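# Place the block onto the bench scale's pan

## Task

Set the block down so that it rests on the bench scale's pan.

## Robot and tools

Robot: two arms, left_arm and right_arm, each with a two-finger gripper and a wrist camera (cam_left_wrist, cam_right_wrist, both 896x504). A stand bolted behind the arms carries two more cameras. Loose objects may sometimes get a brief shove from outside.

Frames. The scene frame has its origin at table-top height, halfway between the nominal arm bases, with +z up, +x pointing out over the table and +y toward left_arm. The arm names do not match image left and right. Calibrated bases: left_arm at (-0.045, +0.294, 0) m, quat_wxyz (+1.000, 0, 0, -0.014); right_arm at (+0.030, -0.342, 0) m, quat_wxyz (+1.000, 0, 0, +0.012). Each arm's hand poses, velocities, targets and wrist-camera poses are given in that arm's own base frame. Fixed cameras and the table use the scene frame. The gripper's fingers point along its +z axis and open and close along its y axis. end_effector_position is the point between the pads, roughly 1 cm back from the fingertips. Reported positions and orientations can be off by a few cm, more at long reach.

The 14-number row, shared by execute_actions and move: a single flat list with 7 numbers for left_arm (dx, dy, dz, rx, ry, rz, opening) and then the same 7 for right_arm. Always send all 14, each in [-1, 1], even when only one arm moves. dx..rz are an offset, not a pose. They are measured along that arm's base axes from its Hand target as it stands when the action or move begins. Rotation is about the Hand target's position, and rx, ry, rz form one rotation vector. Scale: 1.0 = 0.6 m or 180 degrees. A dx, dy, dz whose length exceeds 1.0 gets shortened along its direction. The opening is absolute: +1 fully open (0.093 m), -1 closed. Sending the same offset again moves the arm further. Sending six zeros re-asks for the current Hand target. A 0 opening is itself a command, so to leave a gripper as it is, resend its current opening.

execute_actions(actions, cameras): actions is a list of actions. Each action is a table of up to 15 rows, one row per 1/30 s step. A short table repeats its last row to fill all 15 steps. Every row counts from the start pose of that action, not from the row before it. Images come back only when actions is empty or cameras asks for them. cameras takes names, ["all"] or []. An unknown name voids the call.

move(target, speed, blend, opening_speed, grip_force, blocking, cameras): drives each gripper in a straight line toward target. target is one 14-number row or a list of up to 15 rows. Every row is an offset from the same starting Hand targets, and together they share 10 s. speed is in m/s, from 0.002 to 2.9, default 0.25. Turn rate is capped at twice that value in rad/s. Give one value, or one per target. blend is in metres and rounds off corners; the default 0 stops at each target. opening_speed is per second on the -1..+1 scale, at least 0.2. grip_force is newtons per pad, 10 to 50 (50 is full force), one value or one per arm. It stays set until changed, and lower values close slowly. blocking=false returns after about 0.5 s while the motion carries on. Paths do not avoid obstacles or the other arm. Grippers lag behind and overshoot, more so when fast or when the arm is stretched out. Do not route a path close past an arm's own base; go around it. The result adds a "move:" line giving the ending (done, off_target, moving, held, fault) and any limits. limits=paced means the sent pose was clipped; limits=held means steps were withheld. An arm not named in the ending reached its pose within 10 mm and 2 degrees. Neither done nor off_target tells you whether contact happened.

wait(seconds 0..10, cameras) lets time pass while commands hold; a running move continues. stop(cameras) brakes a running move. zoom_image(camera, region [x0,y0,x1,y1] in pixels, top-left origin, at most 504x504) enlarges part of the newest image from a wrist camera. finished_scene(scene) closes the current scene, given its number, and cannot be undone. The block must stay on the pan without the robot holding it.

Results. Hand target is the last commanded pose after clipping, and later offsets start from it. The gripper often settles short of it because of friction and weight, and may sag or tilt. Check the position and orientation after each move, and send the remaining gap as a new offset. Each step clips commanded orientation to within 40 degrees of the measured one. grip_measured is the motor position on the opening scale. The pads meet at about -0.94, and each mm of object width adds about 0.0208; readings may run up to 0.02 high. For a firm hold on a rigid object, send a value at least 0.24 below the reading for its width, and keep sending it while holding. To release, send a value well above that reading. Joint velocities "within noise" means the arm is still. Joint torques include the arm's own weight. Numbers 1 to 3 wrap at ±28 N m. Joint ranges (rad): waist -2.618..3.054, shoulder 0..3.142, elbow 0..3.142 (straight at 2.901), wrist pitch and yaw ±1.571, wrist roll ±2.094.

Avoid: dropping the block or letting it fall off the table, releasing it while it is moving, hitting or slamming fixed or heavy objects, hard presses, and any contact between the arms or grippers. The clearance check does not guard against gripper-to-gripper contact. Also avoid straining the wrist camera cables. A blocked arm keeps pushing; to relieve it, command a target back past where the gripper actually is. Heat builds from holding loads, long reach or pushing. MOTOR HOT appears at 75 °C, and at 90 °C the arm folds up and stays idle. Move smoothly.

Each tool is called as name([rows], argument=value, ...), one row to a line, values as JSON.

## Session

execute_actions(actions=[])

Scene clock: 0.00 s.
left_arm: end_effector_position=(+0.2859, +0.1840, +0.2574) grip_measured=+1.000 end_effector_quat_wxyz=(+0.461, -0.084, +0.837, +0.284) | right_arm: end_effector_position=(+0.3661, +0.1151, +0.2179) grip_measured=+1.000 end_effector_quat_wxyz=(+0.565, -0.084, +0.777, +0.267)
Joint positions: left_arm=[0.507 0.965 0.835 -0.301 -0.132 0.391 0.093] | right_arm=[0.129 1.175 0.594 0.339 -0.41 0.235 0.093]
Joint velocities: within noise
Joint torques (N m): no reading
Motor temperatures (°C): left_arm=[26 33 33 31 30 23 26] | right_arm=[28 35 35 28 26 24 26]
Heat: left arm: 33 °C; right arm: 35 °C.
Hand target: left_arm +0.2873, +0.1848, +0.2689; +0.473, -0.084, +0.828, +0.289 | right_arm +0.3674, +0.1152, +0.2272; +0.574, -0.087, +0.769, +0.267
Tool commands: left_gripper/opening=+1.0 right_gripper/opening=+1.0

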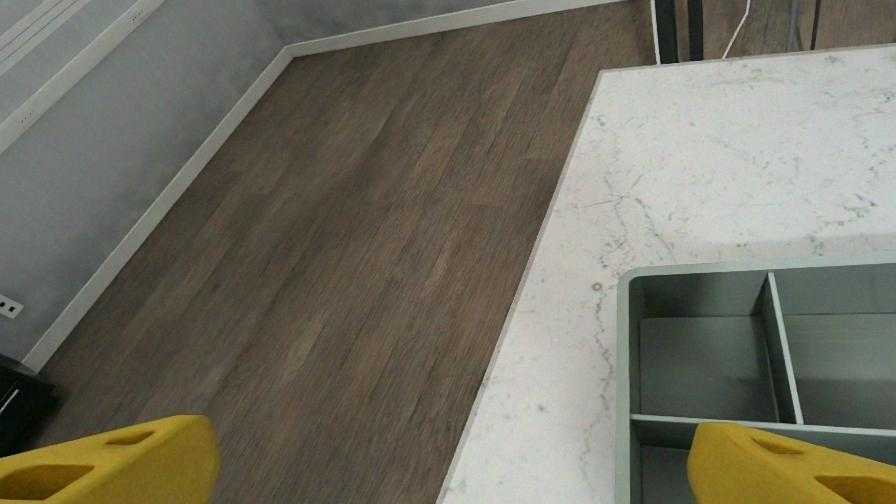

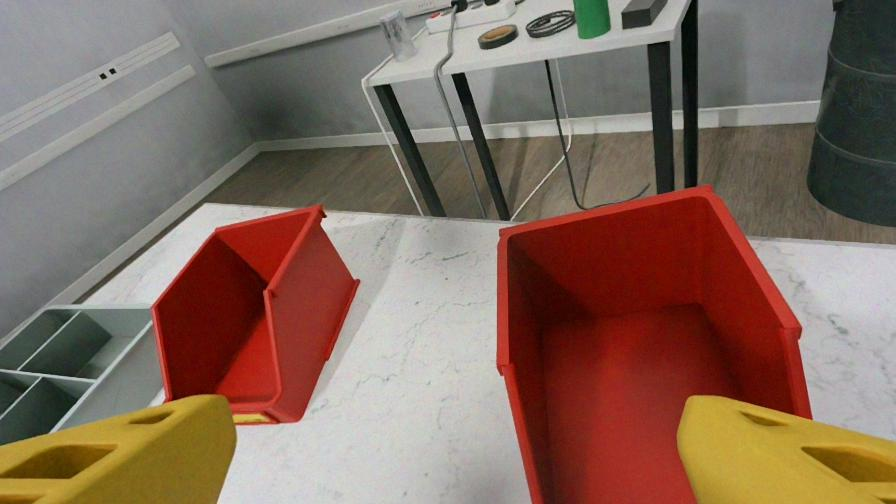

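move(target=[-0.062,-0.308,0.218,-0.168,0.158,-0.102,1,-0.195,-0.19,0.285,-0.156,0.235,-0.101,1], speed=0.5, cameras=["all"])

Scene clock: 17.37 s.
left_arm: end_effector_position=(+0.2525, +0.0039, +0.3934) grip_measured=+1.000 end_effector_quat_wxyz=(+0.356, +0.000, +0.934, +0.012) | right_arm: end_effector_position=(+0.2502, +0.0017, +0.3951) grip_measured=+1.000 end_effector_quat_wxyz=(+0.362, +0.004, +0.932, +0.007)
Joint positions: left_arm=[0.001 1.291 2.013 -1.565 -0.021 0.008 0.093] | right_arm=[0.001 1.278 2.006 -1.559 -0.009 0.014 0.093]
Joint torques (N m): left_arm=[-0.01 -2.33 7.02 1.68 0.13 -0.03] | right_arm=[0.36 -1.43 5.72 1.64 0.01 -0.14]
Motor temperatures (°C): left_arm=[26 33 35 35 29 23 26] | right_arm=[28 35 40 32 26 24 26]
Heat: left arm: 35 °C; right arm: 40 °C.
Hand target: left_arm +0.2502, +0.0000, +0.3997; +0.260, +0.000, +0.966, +0.000 | right_arm +0.2504, +0.0013, +0.3983; +0.259, -0.001, +0.966, -0.001
Off the commanded pose: left_arm 0.008 m, 12 deg | right_arm 0.003 m, 12 deg.
joint sent to its limit (left arm) — joint 4 (wrist pitch), lower limit. The joint targets are off in orientation, not in position.
joint sent to its limit (right arm) — joint 4 (wrist pitch), lower limit. The joint targets are off in orientation, not in position.
move: off_target (left_arm, right_arm)
camera_calibration:
cam_left_wrist: T_world_to_cam=[[0.0305454, -0.998588, -0.0434739, 0.0152], [-0.95202, -0.0158154, -0.305626, 0.400717], [0.304507, 0.0507235, -0.951159, 0.381459], [0, 0, 0, 1]] pos_world=[0.264869, 0.0021671, 0.485958]
cam_right_wrist: T_world_to_cam=[[-0.00721741, -0.999634, -0.0260647, 0.0165624], [-0.960054, 0.0142182, -0.279453, 0.387256], [0.279722, 0.0230066, -0.959805, 0.397157], [0, 0, 0, 1]] pos_world=[0.260813, 0.00191306, 0.489845]

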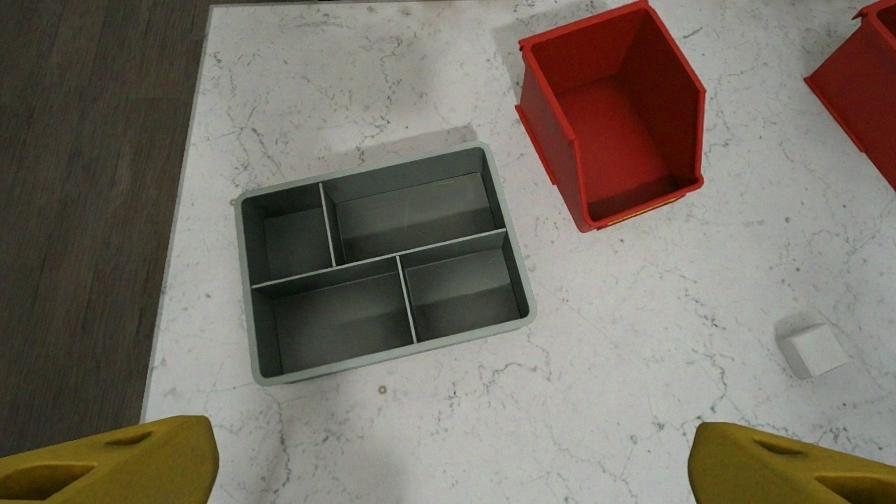

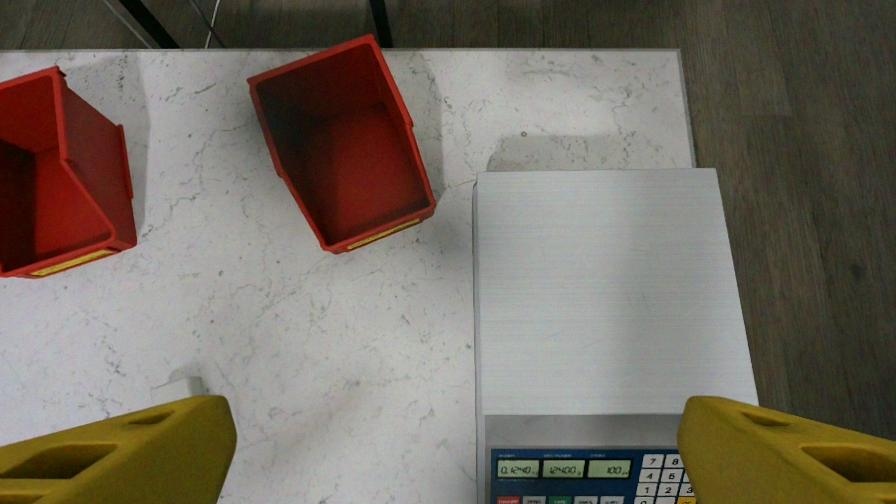

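move(target=[0,0,0,0,0,0,1,-0.009,0.498,-0.397,-0.0334,0.1647,0.1246,1], speed=0.45, cameras=["all"])

Scene clock: 39.63 s.
left_arm: end_effector_position=(+0.2525, +0.0038, +0.3933) grip_measured=+1.000 end_effector_quat_wxyz=(+0.356, -0.001, +0.934, +0.011) | right_arm: end_effector_position=(+0.2431, +0.2956, +0.1548) grip_measured=+1.000 end_effector_quat_wxyz=(-0.003, -0.207, +0.978, -0.010)
Joint positions: left_arm=[0.001 1.291 2.013 -1.565 -0.021 0.008 0.093] | right_arm=[0.888 2.039 1.991 -1.54 0.012 0.471 0.093]
Joint torques (N m): left_arm=[-0.02 -2.33 7.06 1.71 0.13 -0.04] | right_arm=[-0.27 -9.7 8.38 0.21 -0.19 0.1]
Heat: left arm: 36 °C; right arm: 40 °C.
Hand target: left_arm +0.2501, +0.0000, +0.3997; +0.259, +0.000, +0.966, +0.000 | right_arm +0.2450, +0.3000, +0.1601; +0.000, -0.200, +0.980, +0.000
Off the commanded pose: left_arm 0.008 m, 12 deg | right_arm 0.007 m, 1 deg.
joint sent to its limit (left arm) — joint 4 (wrist pitch), lower limit. The joint targets are off in orientation, not in position.
move: off_target (left_arm)
camera_calibration:
cam_left_wrist: T_world_to_cam=[[0.0305658, -0.99861, -0.0429483, 0.0149387], [-0.952152, -0.0160175, -0.305204, 0.400546], [0.304092, 0.0502221, -0.951318, 0.381647], [0, 0, 0, 1]] pos_world=[0.264869, 0.00216655, 0.485958]
cam_right_wrist: T_world_to_cam=[[0.396208, -0.918057, 0.0137735, 0.175679], [-0.822647, -0.34829, 0.449385, 0.270068], [-0.407764, -0.189381, -0.893232, 0.381375], [0, 0, 0, 1]] pos_world=[0.308076, 0.32757, 0.216872]

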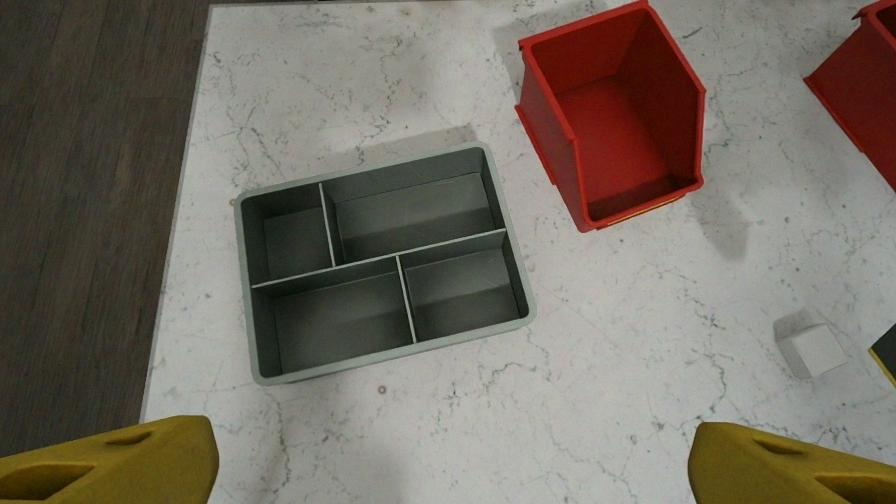

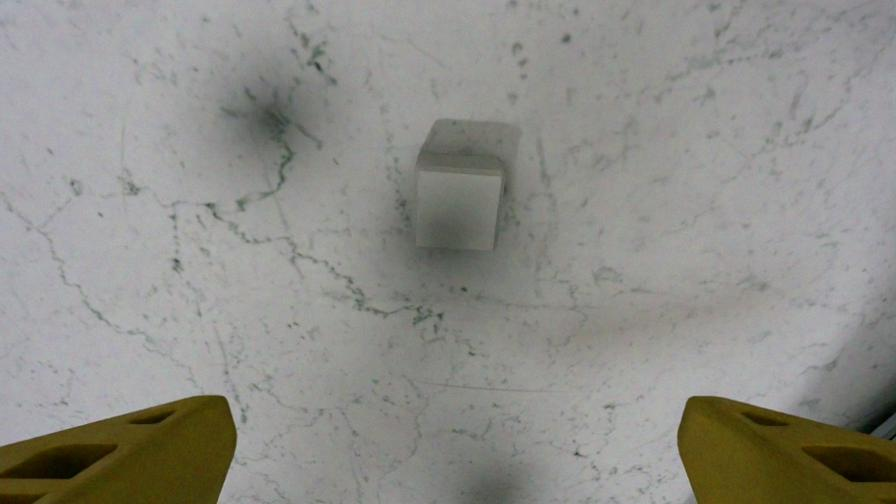

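move([
  [0,0,0,0,0,0,1,0.0025,-0.005,-0.213,0,0,0,1],
  [0,0,0,0,0,0,1,0.0025,-0.005,-0.213,0,0,0,-0.6],
], speed=0.25, opening_speed=2, cameras=["cam_right_wrist"])

Scene clock: 52.63 s.
left_arm: end_effector_position=(+0.2525, +0.0038, +0.3933) grip_measured=+1.000 end_effector_quat_wxyz=(+0.356, -0.001, +0.934, +0.011) | right_arm: end_effector_position=(+0.2468, +0.2974, +0.0407) grip_measured=-0.598 end_effector_quat_wxyz=(+0.007, -0.204, +0.979, -0.002)
Joint positions: left_arm=[0.001 1.291 2.013 -1.565 -0.021 0.008 0.093] | right_arm=[0.883 2.046 1.545 -1.061 0.011 0.471 0.017]
Joint torques (N m): left_arm=[-0.03 -2.21 7.1 1.69 0.14 -0.04] | right_arm=[-0.5 -9.11 4.93 0.52 -0.17 0.02]
Heat: left arm: 36 °C; right arm: 42 °C.
Hand target: left_arm +0.2501, +0.0000, +0.3997; +0.259, +0.000, +0.966, +0.000 | right_arm +0.2464, +0.2970, +0.0322; -0.001, -0.200, +0.980, +0.000
Off the commanded pose: left_arm 0.008 m, 12 deg | right_arm 0.008 m, 1 deg.
joint sent to its limit (left arm) — joint 4 (wrist pitch), lower limit. The joint targets are off in orientation, not in position.
move: off_target (left_arm)
camera_calibration:
cam_right_wrist: T_world_to_cam=[[0.391219, -0.920297, 0.00112142, 0.179928], [-0.831127, -0.352789, 0.429846, 0.329212], [-0.395191, -0.169096, -0.902901, 0.272589], [0, 0, 0, 1]] pos_world=[0.310951, 0.327824, 0.104408]
Images, in order (width x height): cam_right_wrist 896x504.

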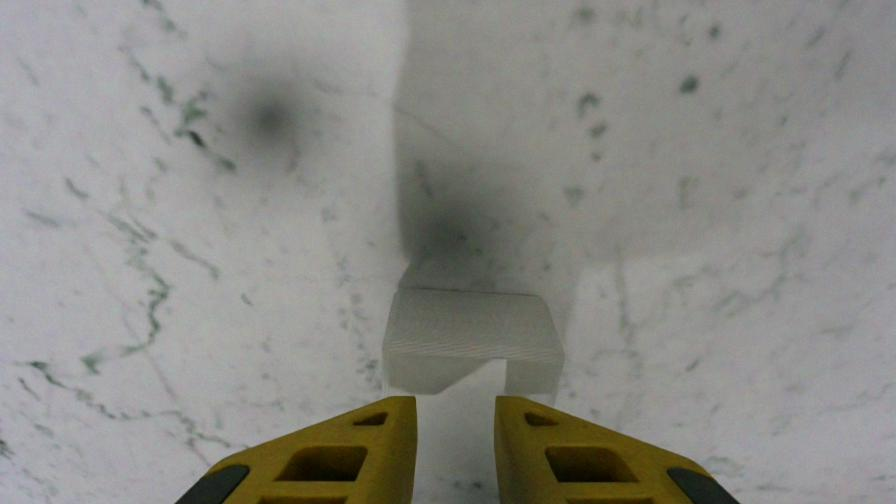

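move([
  [0,0,0,0,0,0,1,-0.0015,-0.0035,-0.028,0,0,0,1],
  [0,0,0,0,0,0,1,-0.0015,-0.0035,-0.028,0,0,0,-0.6],
], speed=0.1, opening_speed=2, cameras=["cam_right_wrist"])

Scene clock: 63.87 s.
left_arm: end_effector_position=(+0.2525, +0.0038, +0.3933) grip_measured=+1.000 end_effector_quat_wxyz=(+0.356, -0.001, +0.934, +0.011) | right_arm: end_effector_position=(+0.2460, +0.2965, +0.0256) grip_measured=-0.342 end_effector_quat_wxyz=(+0.009, -0.204, +0.979, +0.000)
Joint positions: left_arm=[0.001 1.291 2.013 -1.565 -0.021 0.008 0.093] | right_arm=[0.883 2.054 1.494 -0.998 0.011 0.471 0.029]
Joint torques (N m): left_arm=[-0.01 -2.41 7.05 1.68 0.15 -0.04] | right_arm=[-0.61 -8.79 4.79 0.53 -0.13 0]
Heat: left arm: 36 °C; right arm: 41 °C.
Hand target: left_arm +0.2501, +0.0000, +0.3997; +0.259, +0.000, +0.966, +0.000 | right_arm +0.2455, +0.2949, +0.0153; -0.001, -0.200, +0.980, +0.000
Off the commanded pose: left_arm 0.008 m, 12 deg | right_arm 0.010 m, 1 deg.
joint sent to its limit (left arm) — joint 4 (wrist pitch), lower limit. The joint targets are off in orientation, not in position.
move: off_target (left_arm)
camera_calibration:
cam_right_wrist: T_world_to_cam=[[0.391176, -0.920315, -0.00116072, 0.179411], [-0.832504, -0.354389, 0.425847, 0.335741], [-0.392325, -0.165615, -0.904795, 0.256723], [0, 0, 0, 1]] pos_world=[0.310043, 0.326615, 0.0895152]
Images, in order (width x height): cam_right_wrist 896x504.

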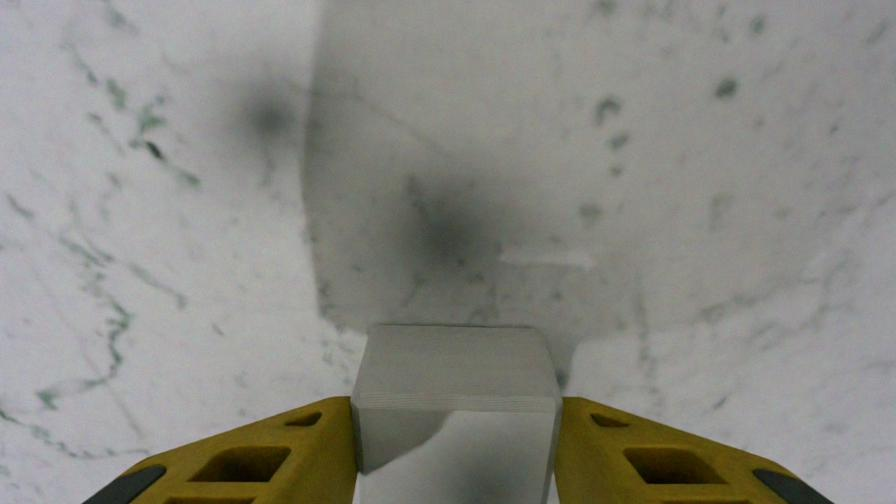

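move([
  [0,0,0,0,0,0,1,0,0,0.308,0,0,0,-0.6],
  [0,0,0,0,0,0,1,0.141,-0.725,0.308,0,0,-0.128,-0.6],
], speed=0.4, blend=[0.06,0], cameras=["cam_right_wrist"])

Scene clock: 76.67 s.
left_arm: end_effector_position=(+0.2525, +0.0038, +0.3933) grip_measured=+1.000 end_effector_quat_wxyz=(+0.356, -0.001, +0.934, +0.011) | right_arm: end_effector_position=(+0.3237, -0.1397, +0.1950) grip_measured=-0.325 end_effector_quat_wxyz=(+0.025, +0.008, +1.000, -0.013)
Joint positions: left_arm=[0.001 1.291 2.013 -1.565 -0.021 0.008 0.093] | right_arm=[-0.405 1.866 1.911 -1.559 0.005 -0.39 0.03]
Joint torques (N m): left_arm=[0.01 -2.29 7.12 1.69 0.14 -0.04] | right_arm=[0.27 -7.76 8.34 0.43 -0.13 -0.13]
Motor temperatures (°C): left_arm=[26 32 36 36 29 23 26] | right_arm=[28 42 40 28 26 24 27]
Heat: left arm: 36 °C; right arm: 42 °C.
Hand target: left_arm +0.2501, +0.0000, +0.3997; +0.259, +0.000, +0.966, +0.000 | right_arm +0.3302, -0.1400, +0.2003; -0.001, +0.000, +1.000, +0.000
Off the commanded pose: left_arm 0.008 m, 12 deg | right_arm 0.008 m, 3 deg.
joint sent to its limit (left arm) — joint 4 (wrist pitch), lower limit. The joint targets are off in orientation, not in position.
joint sent to its limit (right arm) — joint 4 (wrist pitch), lower limit. The joint targets are off in orientation, not in position.
move: off_target (left_arm, right_arm)
camera_calibration:
cam_right_wrist: T_world_to_cam=[[-0.0254297, -0.999472, 0.0202237, -0.13254], [-0.918106, 0.0313539, 0.395092, 0.261254], [-0.395518, -0.00852041, -0.918419, 0.393876], [0, 0, 0, 1]] pos_world=[0.392273, -0.137306, 0.261204]
Images, in order (width x height): cam_right_wrist 896x504.

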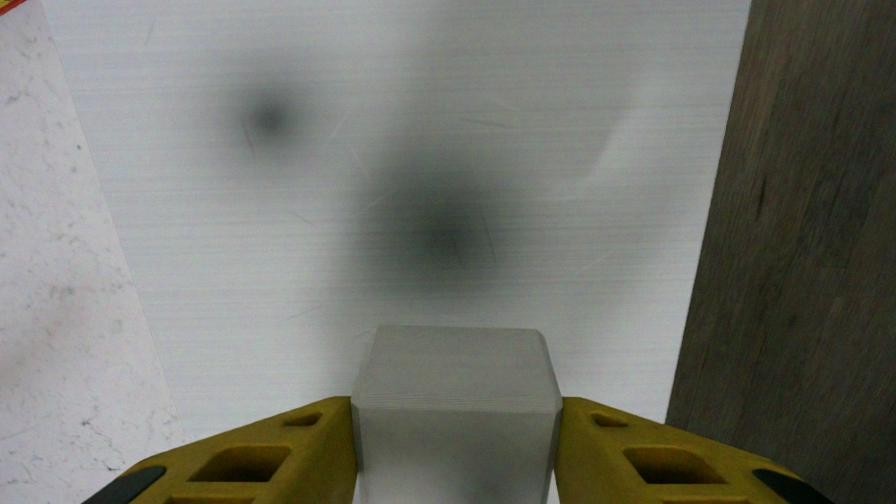

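move(target=[0,0,0,0,0,0,1,0.03,0,-0.133,0,0,0,-0.6], speed=0.15, cameras=["all"])

Scene clock: 85.27 s.
left_arm: end_effector_position=(+0.2525, +0.0038, +0.3933) grip_measured=+1.000 end_effector_quat_wxyz=(+0.356, -0.001, +0.934, +0.011) | right_arm: end_effector_position=(+0.3412, -0.1398, +0.1291) grip_measured=-0.325 end_effector_quat_wxyz=(-0.005, -0.002, +1.000, -0.001)
Joint positions: left_arm=[0.001 1.291 2.013 -1.565 -0.021 0.008 0.093] | right_arm=[-0.387 1.956 1.769 -1.393 0.005 -0.39 0.03]
Joint torques (N m): left_arm=[-0.01 -2.26 7.13 1.68 0.14 -0.03] | right_arm=[0.21 -8.43 5.04 0.71 -0.13 0.07]
Heat: left arm: 36 °C; right arm: 42 °C.
Hand target: left_arm +0.2501, +0.0000, +0.3997; +0.259, +0.000, +0.966, +0.000 | right_arm +0.3482, -0.1400, +0.1205; -0.001, +0.000, +1.000, +0.000
Off the commanded pose: left_arm 0.008 m, 12 deg | right_arm 0.011 m, 1 deg.
joint sent to its limit (left arm) — joint 4 (wrist pitch), lower limit. The joint targets are off in orientation, not in position.
move: off_target (left_arm, right_arm)
camera_calibration:
cam_left_wrist: T_world_to_cam=[[0.0305658, -0.99861, -0.0429483, 0.0149387], [-0.952152, -0.0160175, -0.305204, 0.400546], [0.304092, 0.0502221, -0.951318, 0.381647], [0, 0, 0, 1]] pos_world=[0.264869, 0.00216655, 0.485958]
cam_right_wrist: T_world_to_cam=[[-0.00629444, -0.999973, -0.00383239, -0.13441], [-0.892594, 0.00389068, 0.450844, 0.283678], [-0.450817, 0.00625858, -0.892595, 0.357842], [0, 0, 0, 1]] pos_world=[0.413684, -0.13775, 0.190999]

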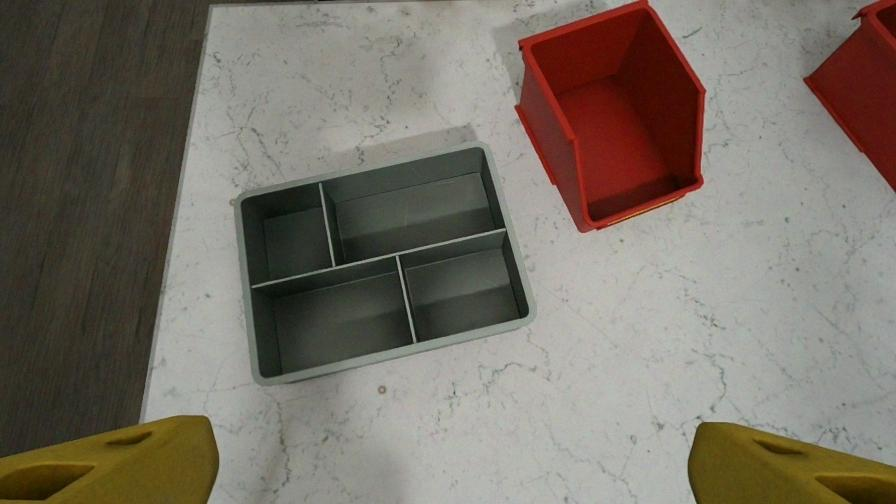

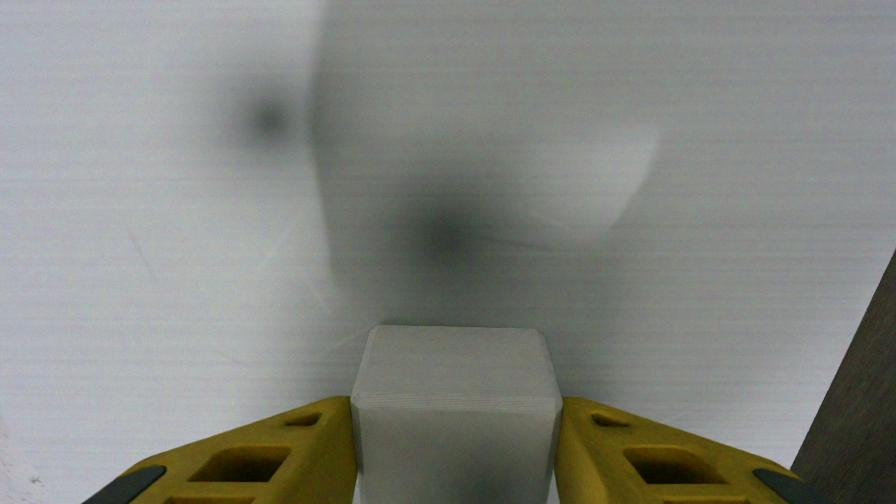

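move(target=[0,0,0,0,0,0,1,0,0,-0.022,0,0,0,-0.6], speed=0.04, cameras=["cam_right_wrist"])

Scene clock: 89.70 s.
left_arm: end_effector_position=(+0.2525, +0.0038, +0.3933) grip_measured=+1.000 end_effector_quat_wxyz=(+0.356, -0.001, +0.934, +0.011) | right_arm: end_effector_position=(+0.3415, -0.1399, +0.1277) grip_measured=-0.325 end_effector_quat_wxyz=(+0.000, -0.002, +1.000, -0.003)
Joint positions: left_arm=[0.001 1.291 2.013 -1.565 -0.021 0.008 0.093] | right_arm=[-0.387 1.945 1.747 -1.371 0.005 -0.39 0.03]
Joint torques (N m): left_arm=[-0.03 -2.3 7.13 1.69 0.13 -0.05] | right_arm=[0.21 -7.49 2.61 1.05 -0.13 0.05]
Heat: left arm: 36 °C; right arm: 41 °C.
Hand target: left_arm +0.2501, +0.0000, +0.3997; +0.259, +0.000, +0.966, +0.000 | right_arm +0.3483, -0.1400, +0.1073; -0.001, +0.000, +1.000, +0.000
Off the commanded pose: left_arm 0.008 m, 12 deg | right_arm 0.021 m, 0 deg.
joint sent to its limit (left arm) — joint 4 (wrist pitch), lower limit. The joint targets are off in orientation, not in position.
move: off_target (left_arm, right_arm)
camera_calibration:
cam_right_wrist: T_world_to_cam=[[-0.00621598, -0.99998, 0.000746229, -0.13511], [-0.897808, 0.00590947, 0.440347, 0.287952], [-0.440343, 0.00206722, -0.897827, 0.353296], [0, 0, 0, 1]] pos_world=[0.413257, -0.137539, 0.1905]
Images, in order (width x height): cam_right_wrist 896x504.

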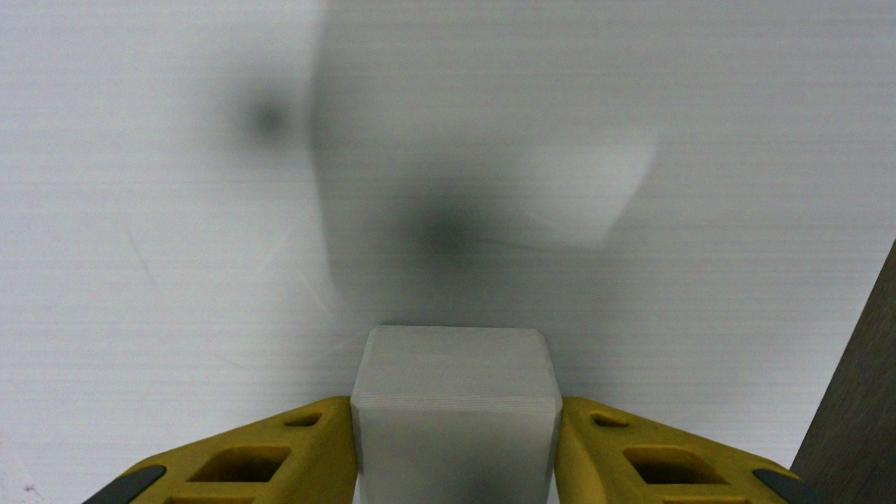

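move([
  [0,0,0,0,0,0,1,0,0,0.015,0,0,0,-0.6],
  [0,0,0,0,0,0,1,0,0,0.015,0,0,0,0.4],
  [0,0,0,0,0,0,1,0,0,0.2,0,0,0,0.4],
], speed=[0.05,0.05,0.15], opening_speed=1, cameras=["cam_right_wrist"])

Scene clock: 98.67 s.
left_arm: end_effector_position=(+0.2525, +0.0038, +0.3933) grip_measured=+1.000 end_effector_quat_wxyz=(+0.356, -0.001, +0.934, +0.011) | right_arm: end_effector_position=(+0.3476, -0.1424, +0.2072) grip_measured=+0.398 end_effector_quat_wxyz=(+0.055, -0.001, +0.998, -0.025)
Joint positions: left_arm=[0.001 1.291 2.013 -1.565 -0.021 0.008 0.093] | right_arm=[-0.387 1.915 2.021 -1.556 0.005 -0.39 0.064]
Joint torques (N m): left_arm=[-0.02 -2.29 7.1 1.7 0.14 -0.03] | right_arm=[0.42 -11.9 7.95 0.54 -0.13 0.07]
Heat: left arm: 36 °C; right arm: 41 °C.
Hand target: left_arm +0.2501, +0.0000, +0.3997; +0.259, +0.000, +0.966, +0.000 | right_arm +0.3482, -0.1400, +0.2272; -0.001, +0.000, +1.000, +0.000
Off the commanded pose: left_arm 0.008 m, 12 deg | right_arm 0.020 m, 7 deg.
joint sent to its limit (left arm) — joint 4 (wrist pitch), lower limit. The joint targets are off in orientation, not in position.
joint sent to its limit (right arm) — joint 4 (wrist pitch), lower limit. The joint targets are off in orientation, not in position.
move: off_target (left_arm, right_arm); target 2's new opening was sent with right_arm's hand 0.013 m and 0 deg from that target
camera_calibration:
cam_right_wrist: T_world_to_cam=[[-0.00917002, -0.998958, 0.044707, -0.145513], [-0.940663, 0.0237844, 0.338508, 0.29695], [-0.339219, -0.0389501, -0.939901, 0.395055], [0, 0, 0, 1]] pos_world=[0.412005, -0.137036, 0.277298]
Images, in order (width x height): cam_right_wrist 896x504.

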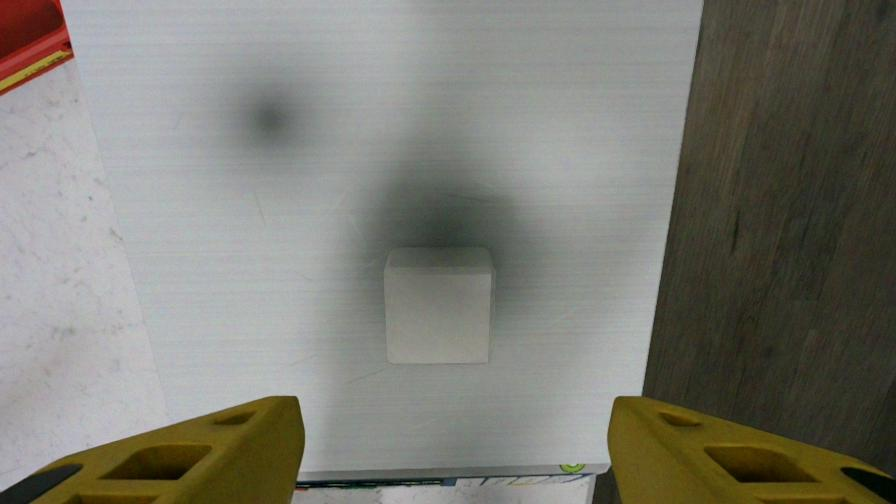

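Block rests on the pan.

finished_scene(scene=1)

The scene is finished: the task was done.


## Next scene

The same job, from a new start.

execute_actions(actions=[])

Scene clock: 0.00 s.
left_arm: end_effector_position=(+0.2171, -0.2251, +0.3276) grip_measured=+1.000 end_effector_quat_wxyz=(+0.312, +0.232, +0.848, -0.360) | right_arm: end_effector_position=(+0.2950, +0.0577, +0.4248) grip_measured=+1.000 end_effector_quat_wxyz=(+0.522, -0.072, +0.840, +0.127)
Joint positions: left_arm=[-0.561 1.105 1.34 -0.892 0.462 -0.258 0.093] | right_arm=[0.061 1.117 1.656 -0.988 -0.237 0.04 0.093]
Joint velocities: within noise
Joint torques (N m): no reading
Motor temperatures (°C): left_arm=[25 30 31 29 29 23 26] | right_arm=[27 33 34 25 25 24 26]
Heat: left arm: 31 °C; right arm: 34 °C.
Hand target: left_arm +0.2174, -0.2253, +0.3355; +0.322, +0.234, +0.842, -0.363 | right_arm +0.2939, +0.0577, +0.4314; +0.531, -0.073, +0.835, +0.126
Tool commands: left_gripper/opening=+1.0 right_gripper/opening=+1.0
camera_calibration:
cam_left_wrist: T_world_to_cam=[[-0.605259, -0.6571, 0.449312, -0.161736], [-0.79337, 0.451864, -0.407901, 0.447575], [0.0650038, -0.603356, -0.794818, 0.194978], [0, 0, 0, 1]] pos_world=[0.244526, -0.190878, 0.410208]
cam_right_wrist: T_world_to_cam=[[0.252853, -0.956025, -0.1486, 0.0464906], [-0.77931, -0.110231, -0.616867, 0.535024], [0.57336, 0.271782, -0.772912, 0.231495], [0, 0, 0, 1]] pos_world=[0.272464, 0.0405063, 0.515873]

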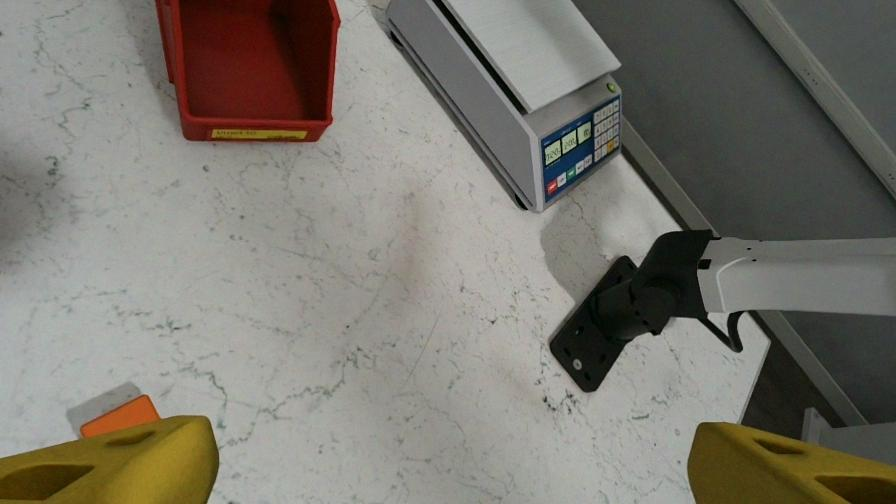

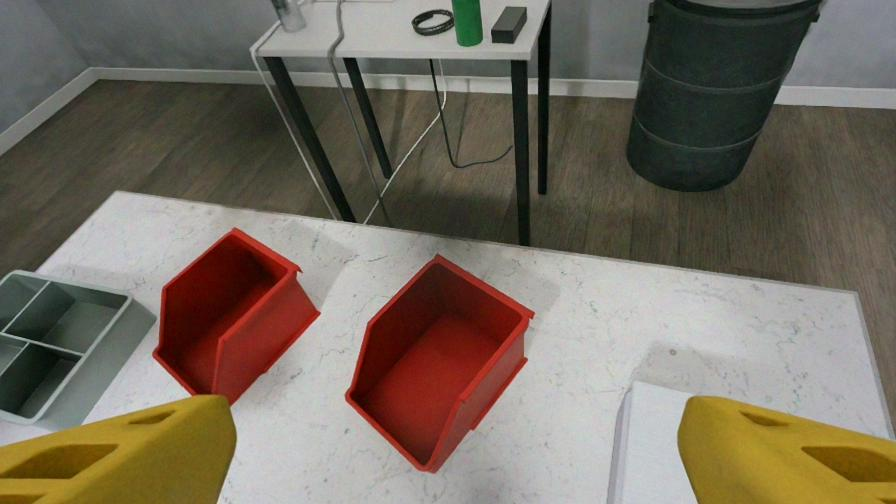

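move(target=[-0.03,0.625,0.075,0,0,0.417,1,-0.096,0.62,-0.436,-0.302,0.2415,0.324,1], speed=0.4, cameras=["cam_right_wrist"])

Scene clock: 21.43 s.
left_arm: end_effector_position=(+0.1996, +0.1426, +0.3718) grip_measured=+1.000 end_effector_quat_wxyz=(+0.466, -0.329, +0.814, -0.110) | right_arm: end_effector_position=(+0.2359, +0.4257, +0.1655) grip_measured=+1.000 end_effector_quat_wxyz=(+0.096, -0.610, +0.786, +0.034)
Joint positions: left_arm=[1.114 1.097 1.596 -1.344 0.761 0.044 0.093] | right_arm=[1.07 2.365 2.551 -1.554 0.014 -0.252 0.093]
Joint torques (N m): left_arm=[0.87 -0.84 8.73 1.82 0.15 -0.02] | right_arm=[-0.24 -11.52 8.27 0.66 -0.27 -0.13]
Heat: left arm: 34 °C; right arm: 37 °C.
Hand target: left_arm +0.1994, +0.1497, +0.3804; +0.477, -0.328, +0.810, -0.091 | right_arm +0.2362, +0.4296, +0.1697; -0.001, -0.616, +0.787, +0.001
Off the commanded pose: left_arm 0.011 m, 3 deg | right_arm 0.006 m, 12 deg.
joint sent to its limit (right arm) — joint 4 (wrist pitch), lower limit. The joint targets are off in orientation, not in position.
move: off_target (left_arm, right_arm)
camera_calibration:
cam_right_wrist: T_world_to_cam=[[0.963322, -0.262333, 0.0564926, -0.122116], [-0.267889, -0.927823, 0.259577, 0.452025], [-0.0156804, -0.26519, -0.964069, 0.36413], [0, 0, 0, 1]] pos_world=[0.244439, 0.483928, 0.24061]
Images, in order (width x height): cam_right_wrist 896x504.

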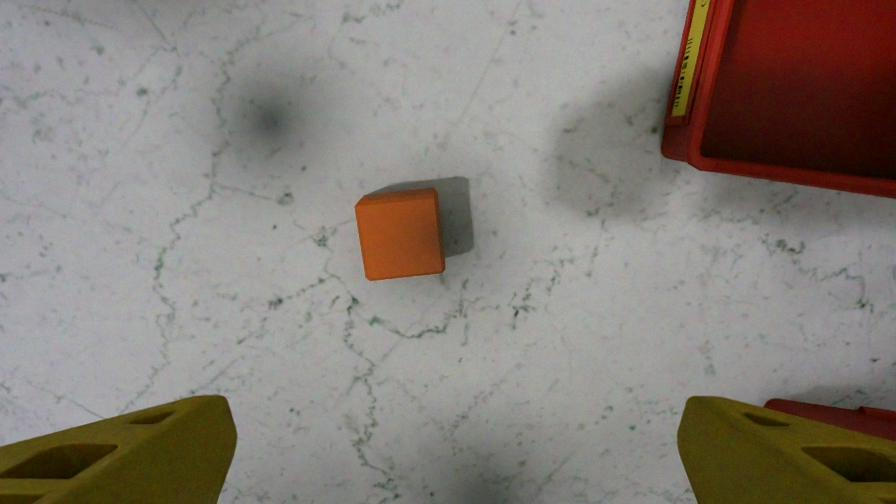

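move([
  [0,0,0,0,0,0,1,-0.023,0.019,-0.14,0,0,0.036,1],
  [0,0,0,0,0,0,1,-0.023,0.019,-0.253,0,0,0.036,1],
  [0,0,0,0,0,0,1,-0.023,0.019,-0.253,0,0,0.036,-0.6],
], speed=[0.25,0.12,0.1], blend=[0.02,0,0], opening_speed=2, cameras=["cam_right_wrist"])

Scene clock: 37.60 s.
left_arm: end_effector_position=(+0.1996, +0.1426, +0.3718) grip_measured=+1.000 end_effector_quat_wxyz=(+0.466, -0.329, +0.814, -0.111) | right_arm: end_effector_position=(+0.2243, +0.4370, +0.0124) grip_measured=-0.328 end_effector_quat_wxyz=(-0.009, -0.656, +0.755, -0.010)
Joint positions: left_arm=[1.114 1.097 1.596 -1.344 0.761 0.043 0.093] | right_arm=[1.101 2.59 2.362 -1.367 0.012 -0.329 0.029]
Joint torques (N m): left_arm=[0.83 -0.83 8.79 1.84 0.13 -0.04] | right_arm=[0.12 -15.57 4.7 0.5 -0.22 -0.12]
Motor temperatures (°C): left_arm=[25 30 35 34 29 23 26] | right_arm=[27 39 40 27 25 24 26]
Heat: left arm: 35 °C; right arm: 40 °C.
Hand target: left_arm +0.1993, +0.1497, +0.3804; +0.477, -0.328, +0.810, -0.091 | right_arm +0.2225, +0.4410, +0.0178; -0.001, -0.660, +0.751, +0.001
Off the commanded pose: left_arm 0.011 m, 3 deg | right_arm 0.007 m, 2 deg.
move: off_target (left_arm)
camera_calibration:
cam_right_wrist: T_world_to_cam=[[0.988725, -0.149742, -0.00102099, -0.153507], [-0.132072, -0.875229, 0.46533, 0.443062], [-0.0705729, -0.459948, -0.885137, 0.31578], [0, 0, 0, 1]] pos_world=[0.232578, 0.510037, 0.0731814]
Images, in order (width x height): cam_right_wrist 896x504.

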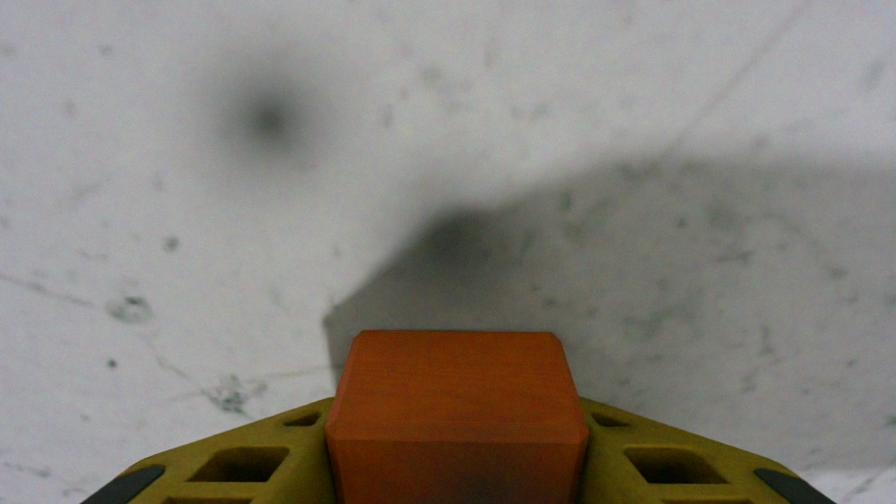

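move([
  [0,0,0,0,0,0,1,0,0,0.304,0,0,0,-0.6],
  [0,0,0,0,0,0,1,0.17,-0.88,0.304,0,0,-0.459,-0.6],
  [0,0,0,0,0,0,1,0.19,-0.945,0.195,0,0,-0.459,-0.6],
], speed=[0.4,0.4,0.15], blend=[0.06,0.03,0], cameras=["cam_right_wrist"])

Scene clock: 51.37 s.
left_arm: end_effector_position=(+0.1996, +0.1426, +0.3718) grip_measured=+1.000 end_effector_quat_wxyz=(+0.466, -0.329, +0.814, -0.111) | right_arm: end_effector_position=(+0.3336, -0.1267, +0.1409) grip_measured=-0.311 end_effector_quat_wxyz=(-0.001, +0.005, +1.000, -0.005)
Joint positions: left_arm=[1.114 1.097 1.596 -1.344 0.761 0.043 0.093] | right_arm=[-0.358 1.899 1.738 -1.409 0.01 -0.349 0.03]
Joint torques (N m): left_arm=[0.91 -0.85 8.87 1.85 0.14 0] | right_arm=[-0.2 -8.28 5.08 0.52 -0.21 -0.12]
Motor temperatures (°C): left_arm=[25 29 36 34 29 23 26] | right_arm=[27 44 40 26 25 24 27]
Heat: left arm: 36 °C; right arm: 44 °C.
Hand target: left_arm +0.1993, +0.1497, +0.3804; +0.477, -0.328, +0.810, -0.091 | right_arm +0.3365, -0.1261, +0.1348; +0.000, +0.001, +1.000, +0.001
Off the commanded pose: left_arm 0.011 m, 3 deg | right_arm 0.007 m, 1 deg.
move: off_target (left_arm)
camera_calibration:
cam_right_wrist: T_world_to_cam=[[-0.0196206, -0.999796, 0.00476207, -0.118028], [-0.896204, 0.0196987, 0.443204, 0.275673], [-0.443208, 0.00442814, -0.896408, 0.36268], [0, 0, 0, 1]] pos_world=[0.405486, -0.12504, 0.203492]
Images, in order (width x height): cam_right_wrist 896x504.

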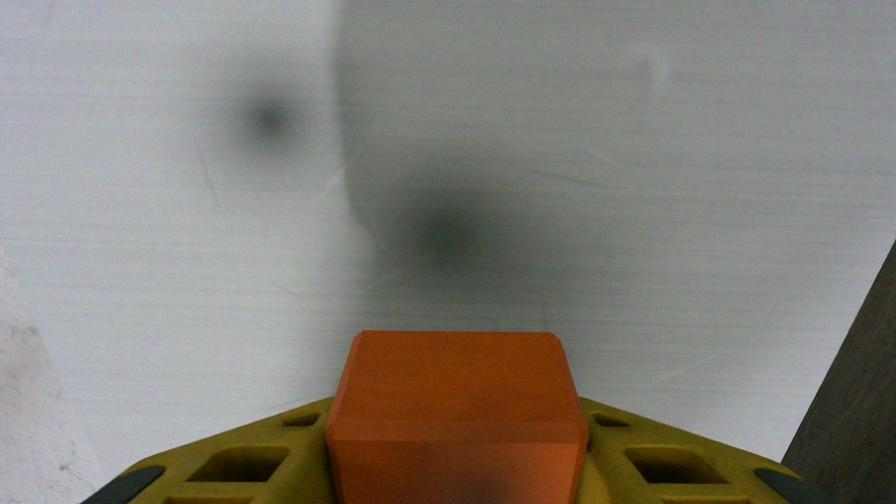

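move(target=[0,0,0,0,0,0,1,0,0,-0.038,0,0,0,-0.6], speed=0.05, cameras=["cam_right_wrist"])

Scene clock: 55.40 s.
left_arm: end_effector_position=(+0.1996, +0.1426, +0.3718) grip_measured=+1.000 end_effector_quat_wxyz=(+0.466, -0.329, +0.814, -0.111) | right_arm: end_effector_position=(+0.3346, -0.1271, +0.1185) grip_measured=-0.311 end_effector_quat_wxyz=(-0.001, +0.005, +1.000, -0.005)
Joint positions: left_arm=[1.114 1.097 1.596 -1.344 0.761 0.043 0.093] | right_arm=[-0.358 1.899 1.649 -1.318 0.01 -0.349 0.03]
Joint torques (N m): left_arm=[0.9 -0.88 8.8 1.84 0.13 -0.01] | right_arm=[-0.1 -8.4 4.85 0.57 -0.23 -0.15]
Heat: left arm: 36 °C; right arm: 44 °C.
Hand target: left_arm +0.1993, +0.1497, +0.3804; +0.477, -0.328, +0.810, -0.091 | right_arm +0.3365, -0.1260, +0.1120; +0.000, +0.001, +1.000, +0.001
Off the commanded pose: left_arm 0.011 m, 3 deg | right_arm 0.007 m, 1 deg.
move: off_target (left_arm)
camera_calibration:
cam_right_wrist: T_world_to_cam=[[-0.0192305, -0.999801, 0.00532107, -0.118461], [-0.896826, 0.019602, 0.44195, 0.286923], [-0.441966, 0.00372684, -0.897024, 0.342652], [0, 0, 0, 1]] pos_world=[0.406482, -0.125339, 0.181192]
Images, in order (width x height): cam_right_wrist 896x504.

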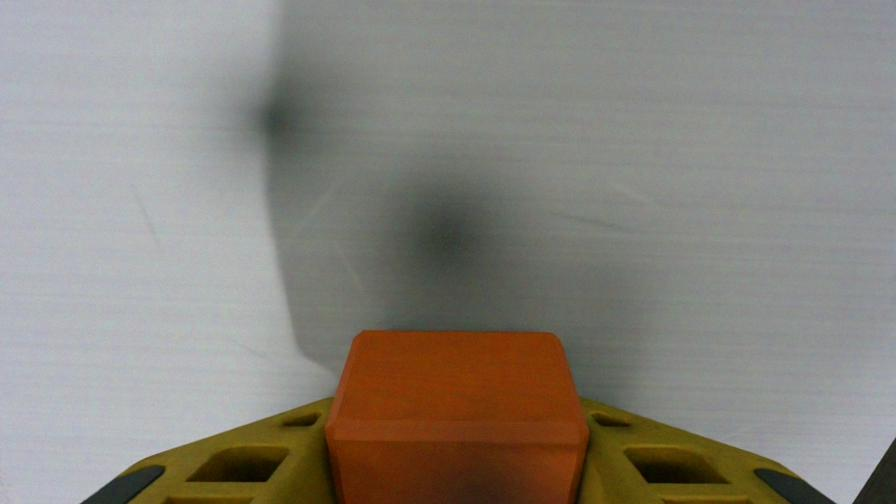

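move(target=[0,0,0,0,0,0,1,0,0,-0.023,0,0,0,-0.6], speed=0.03, cameras=["cam_right_wrist"])

Scene clock: 67.97 s.
left_arm: end_effector_position=(+0.1996, +0.1426, +0.3718) grip_measured=+1.000 end_effector_quat_wxyz=(+0.466, -0.329, +0.814, -0.111) | right_arm: end_effector_position=(+0.3346, -0.1270, +0.1149) grip_measured=-0.311 end_effector_quat_wxyz=(+0.002, +0.004, +1.000, -0.006)
Joint positions: left_arm=[1.114 1.097 1.596 -1.344 0.761 0.043 0.093] | right_arm=[-0.358 1.894 1.628 -1.297 0.01 -0.349 0.03]
Joint torques (N m): left_arm=[0.91 -0.81 8.77 1.85 0.15 -0.02] | right_arm=[-0.31 -7.75 2.56 0.85 -0.21 -0.14]
Heat: left arm: 37 °C; right arm: 43 °C.
Hand target: left_arm +0.1993, +0.1497, +0.3804; +0.477, -0.328, +0.810, -0.091 | right_arm +0.3365, -0.1260, +0.0982; +0.000, +0.000, +1.000, +0.001
Off the commanded pose: left_arm 0.011 m, 3 deg | right_arm 0.017 m, 1 deg.
move: off_target (left_arm, right_arm)
camera_calibration:
cam_right_wrist: T_world_to_cam=[[-0.0188766, -0.999799, 0.00670367, -0.118735], [-0.899074, 0.0199073, 0.437344, 0.289869], [-0.43739, 0.00222848, -0.899269, 0.337908], [0, 0, 0, 1]] pos_world=[0.40617, -0.125235, 0.177894]
Images, in order (width x height): cam_right_wrist 896x504.

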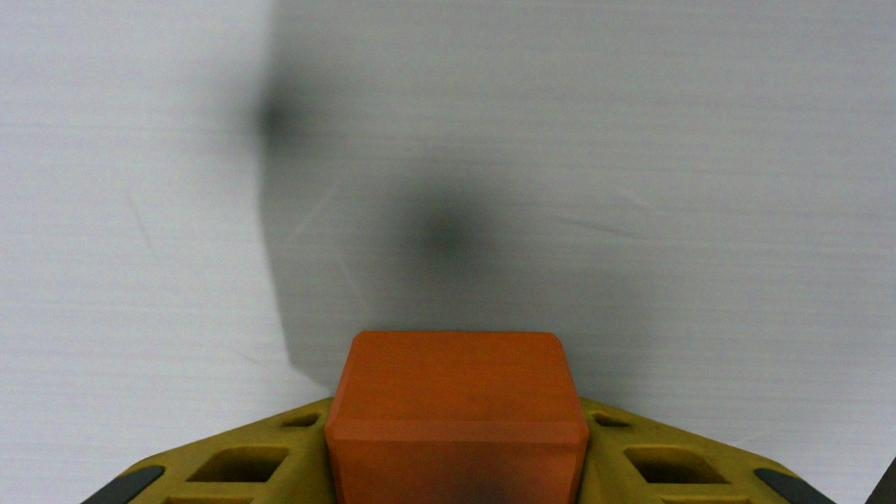

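Contact (reading stuck, elbow torque dropped as before). Release.

move([
  [0,0,0,0,0,0,1,0,0,0.012,0,0,0,-0.6],
  [0,0,0,0,0,0,1,0,0,0.012,0,0,0,0.4],
  [0,0,0,0,0,0,1,0,0,0.2,0,0,0,0.4],
], speed=[0.05,0.05,0.15], opening_speed=1, cameras=["cam_right_wrist"])

Scene clock: 79.70 s.
left_arm: end_effector_position=(+0.1996, +0.1426, +0.3718) grip_measured=+1.000 end_effector_quat_wxyz=(+0.466, -0.329, +0.814, -0.111) | right_arm: end_effector_position=(+0.3358, -0.1273, +0.1947) grip_measured=+0.398 end_effector_quat_wxyz=(+0.029, +0.005, +0.999, -0.016)
Joint positions: left_arm=[1.114 1.097 1.596 -1.344 0.761 0.043 0.093] | right_arm=[-0.358 1.884 1.933 -1.553 0.009 -0.349 0.064]
Joint torques (N m): left_arm=[0.85 -0.8 8.76 1.84 0.16 -0.01] | right_arm=[-0.21 -12.22 8.4 0.38 -0.24 -0.13]
Heat: left arm: 37 °C; right arm: 43 °C.
Hand target: left_arm +0.1993, +0.1497, +0.3804; +0.477, -0.328, +0.810, -0.091 | right_arm +0.3365, -0.1260, +0.2183; +0.000, +0.001, +1.000, +0.001
Off the commanded pose: left_arm 0.011 m, 3 deg | right_arm 0.024 m, 4 deg.
joint sent to its limit (right arm) — joint 4 (wrist pitch), lower limit. The joint targets are off in orientation, not in position.
move: off_target (left_arm, right_arm)
camera_calibration:
cam_right_wrist: T_world_to_cam=[[-0.0197107, -0.999484, 0.0253423, -0.122795], [-0.921743, 0.0279848, 0.386791, 0.274476], [-0.387301, -0.0157352, -0.921819, 0.395473], [0, 0, 0, 1]] pos_world=[0.403743, -0.12419, 0.261501]
Images, in order (width x height): cam_right_wrist 896x504.

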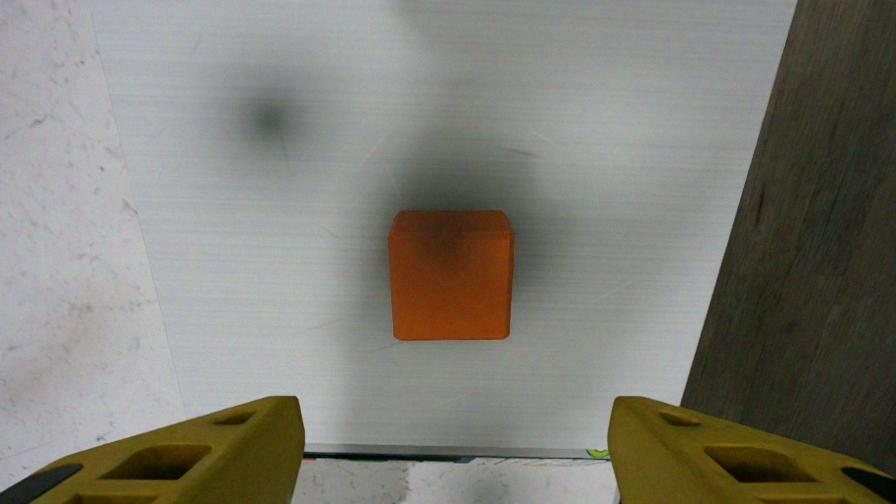

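finished_scene(scene=2)

The scene is finished: the task was done.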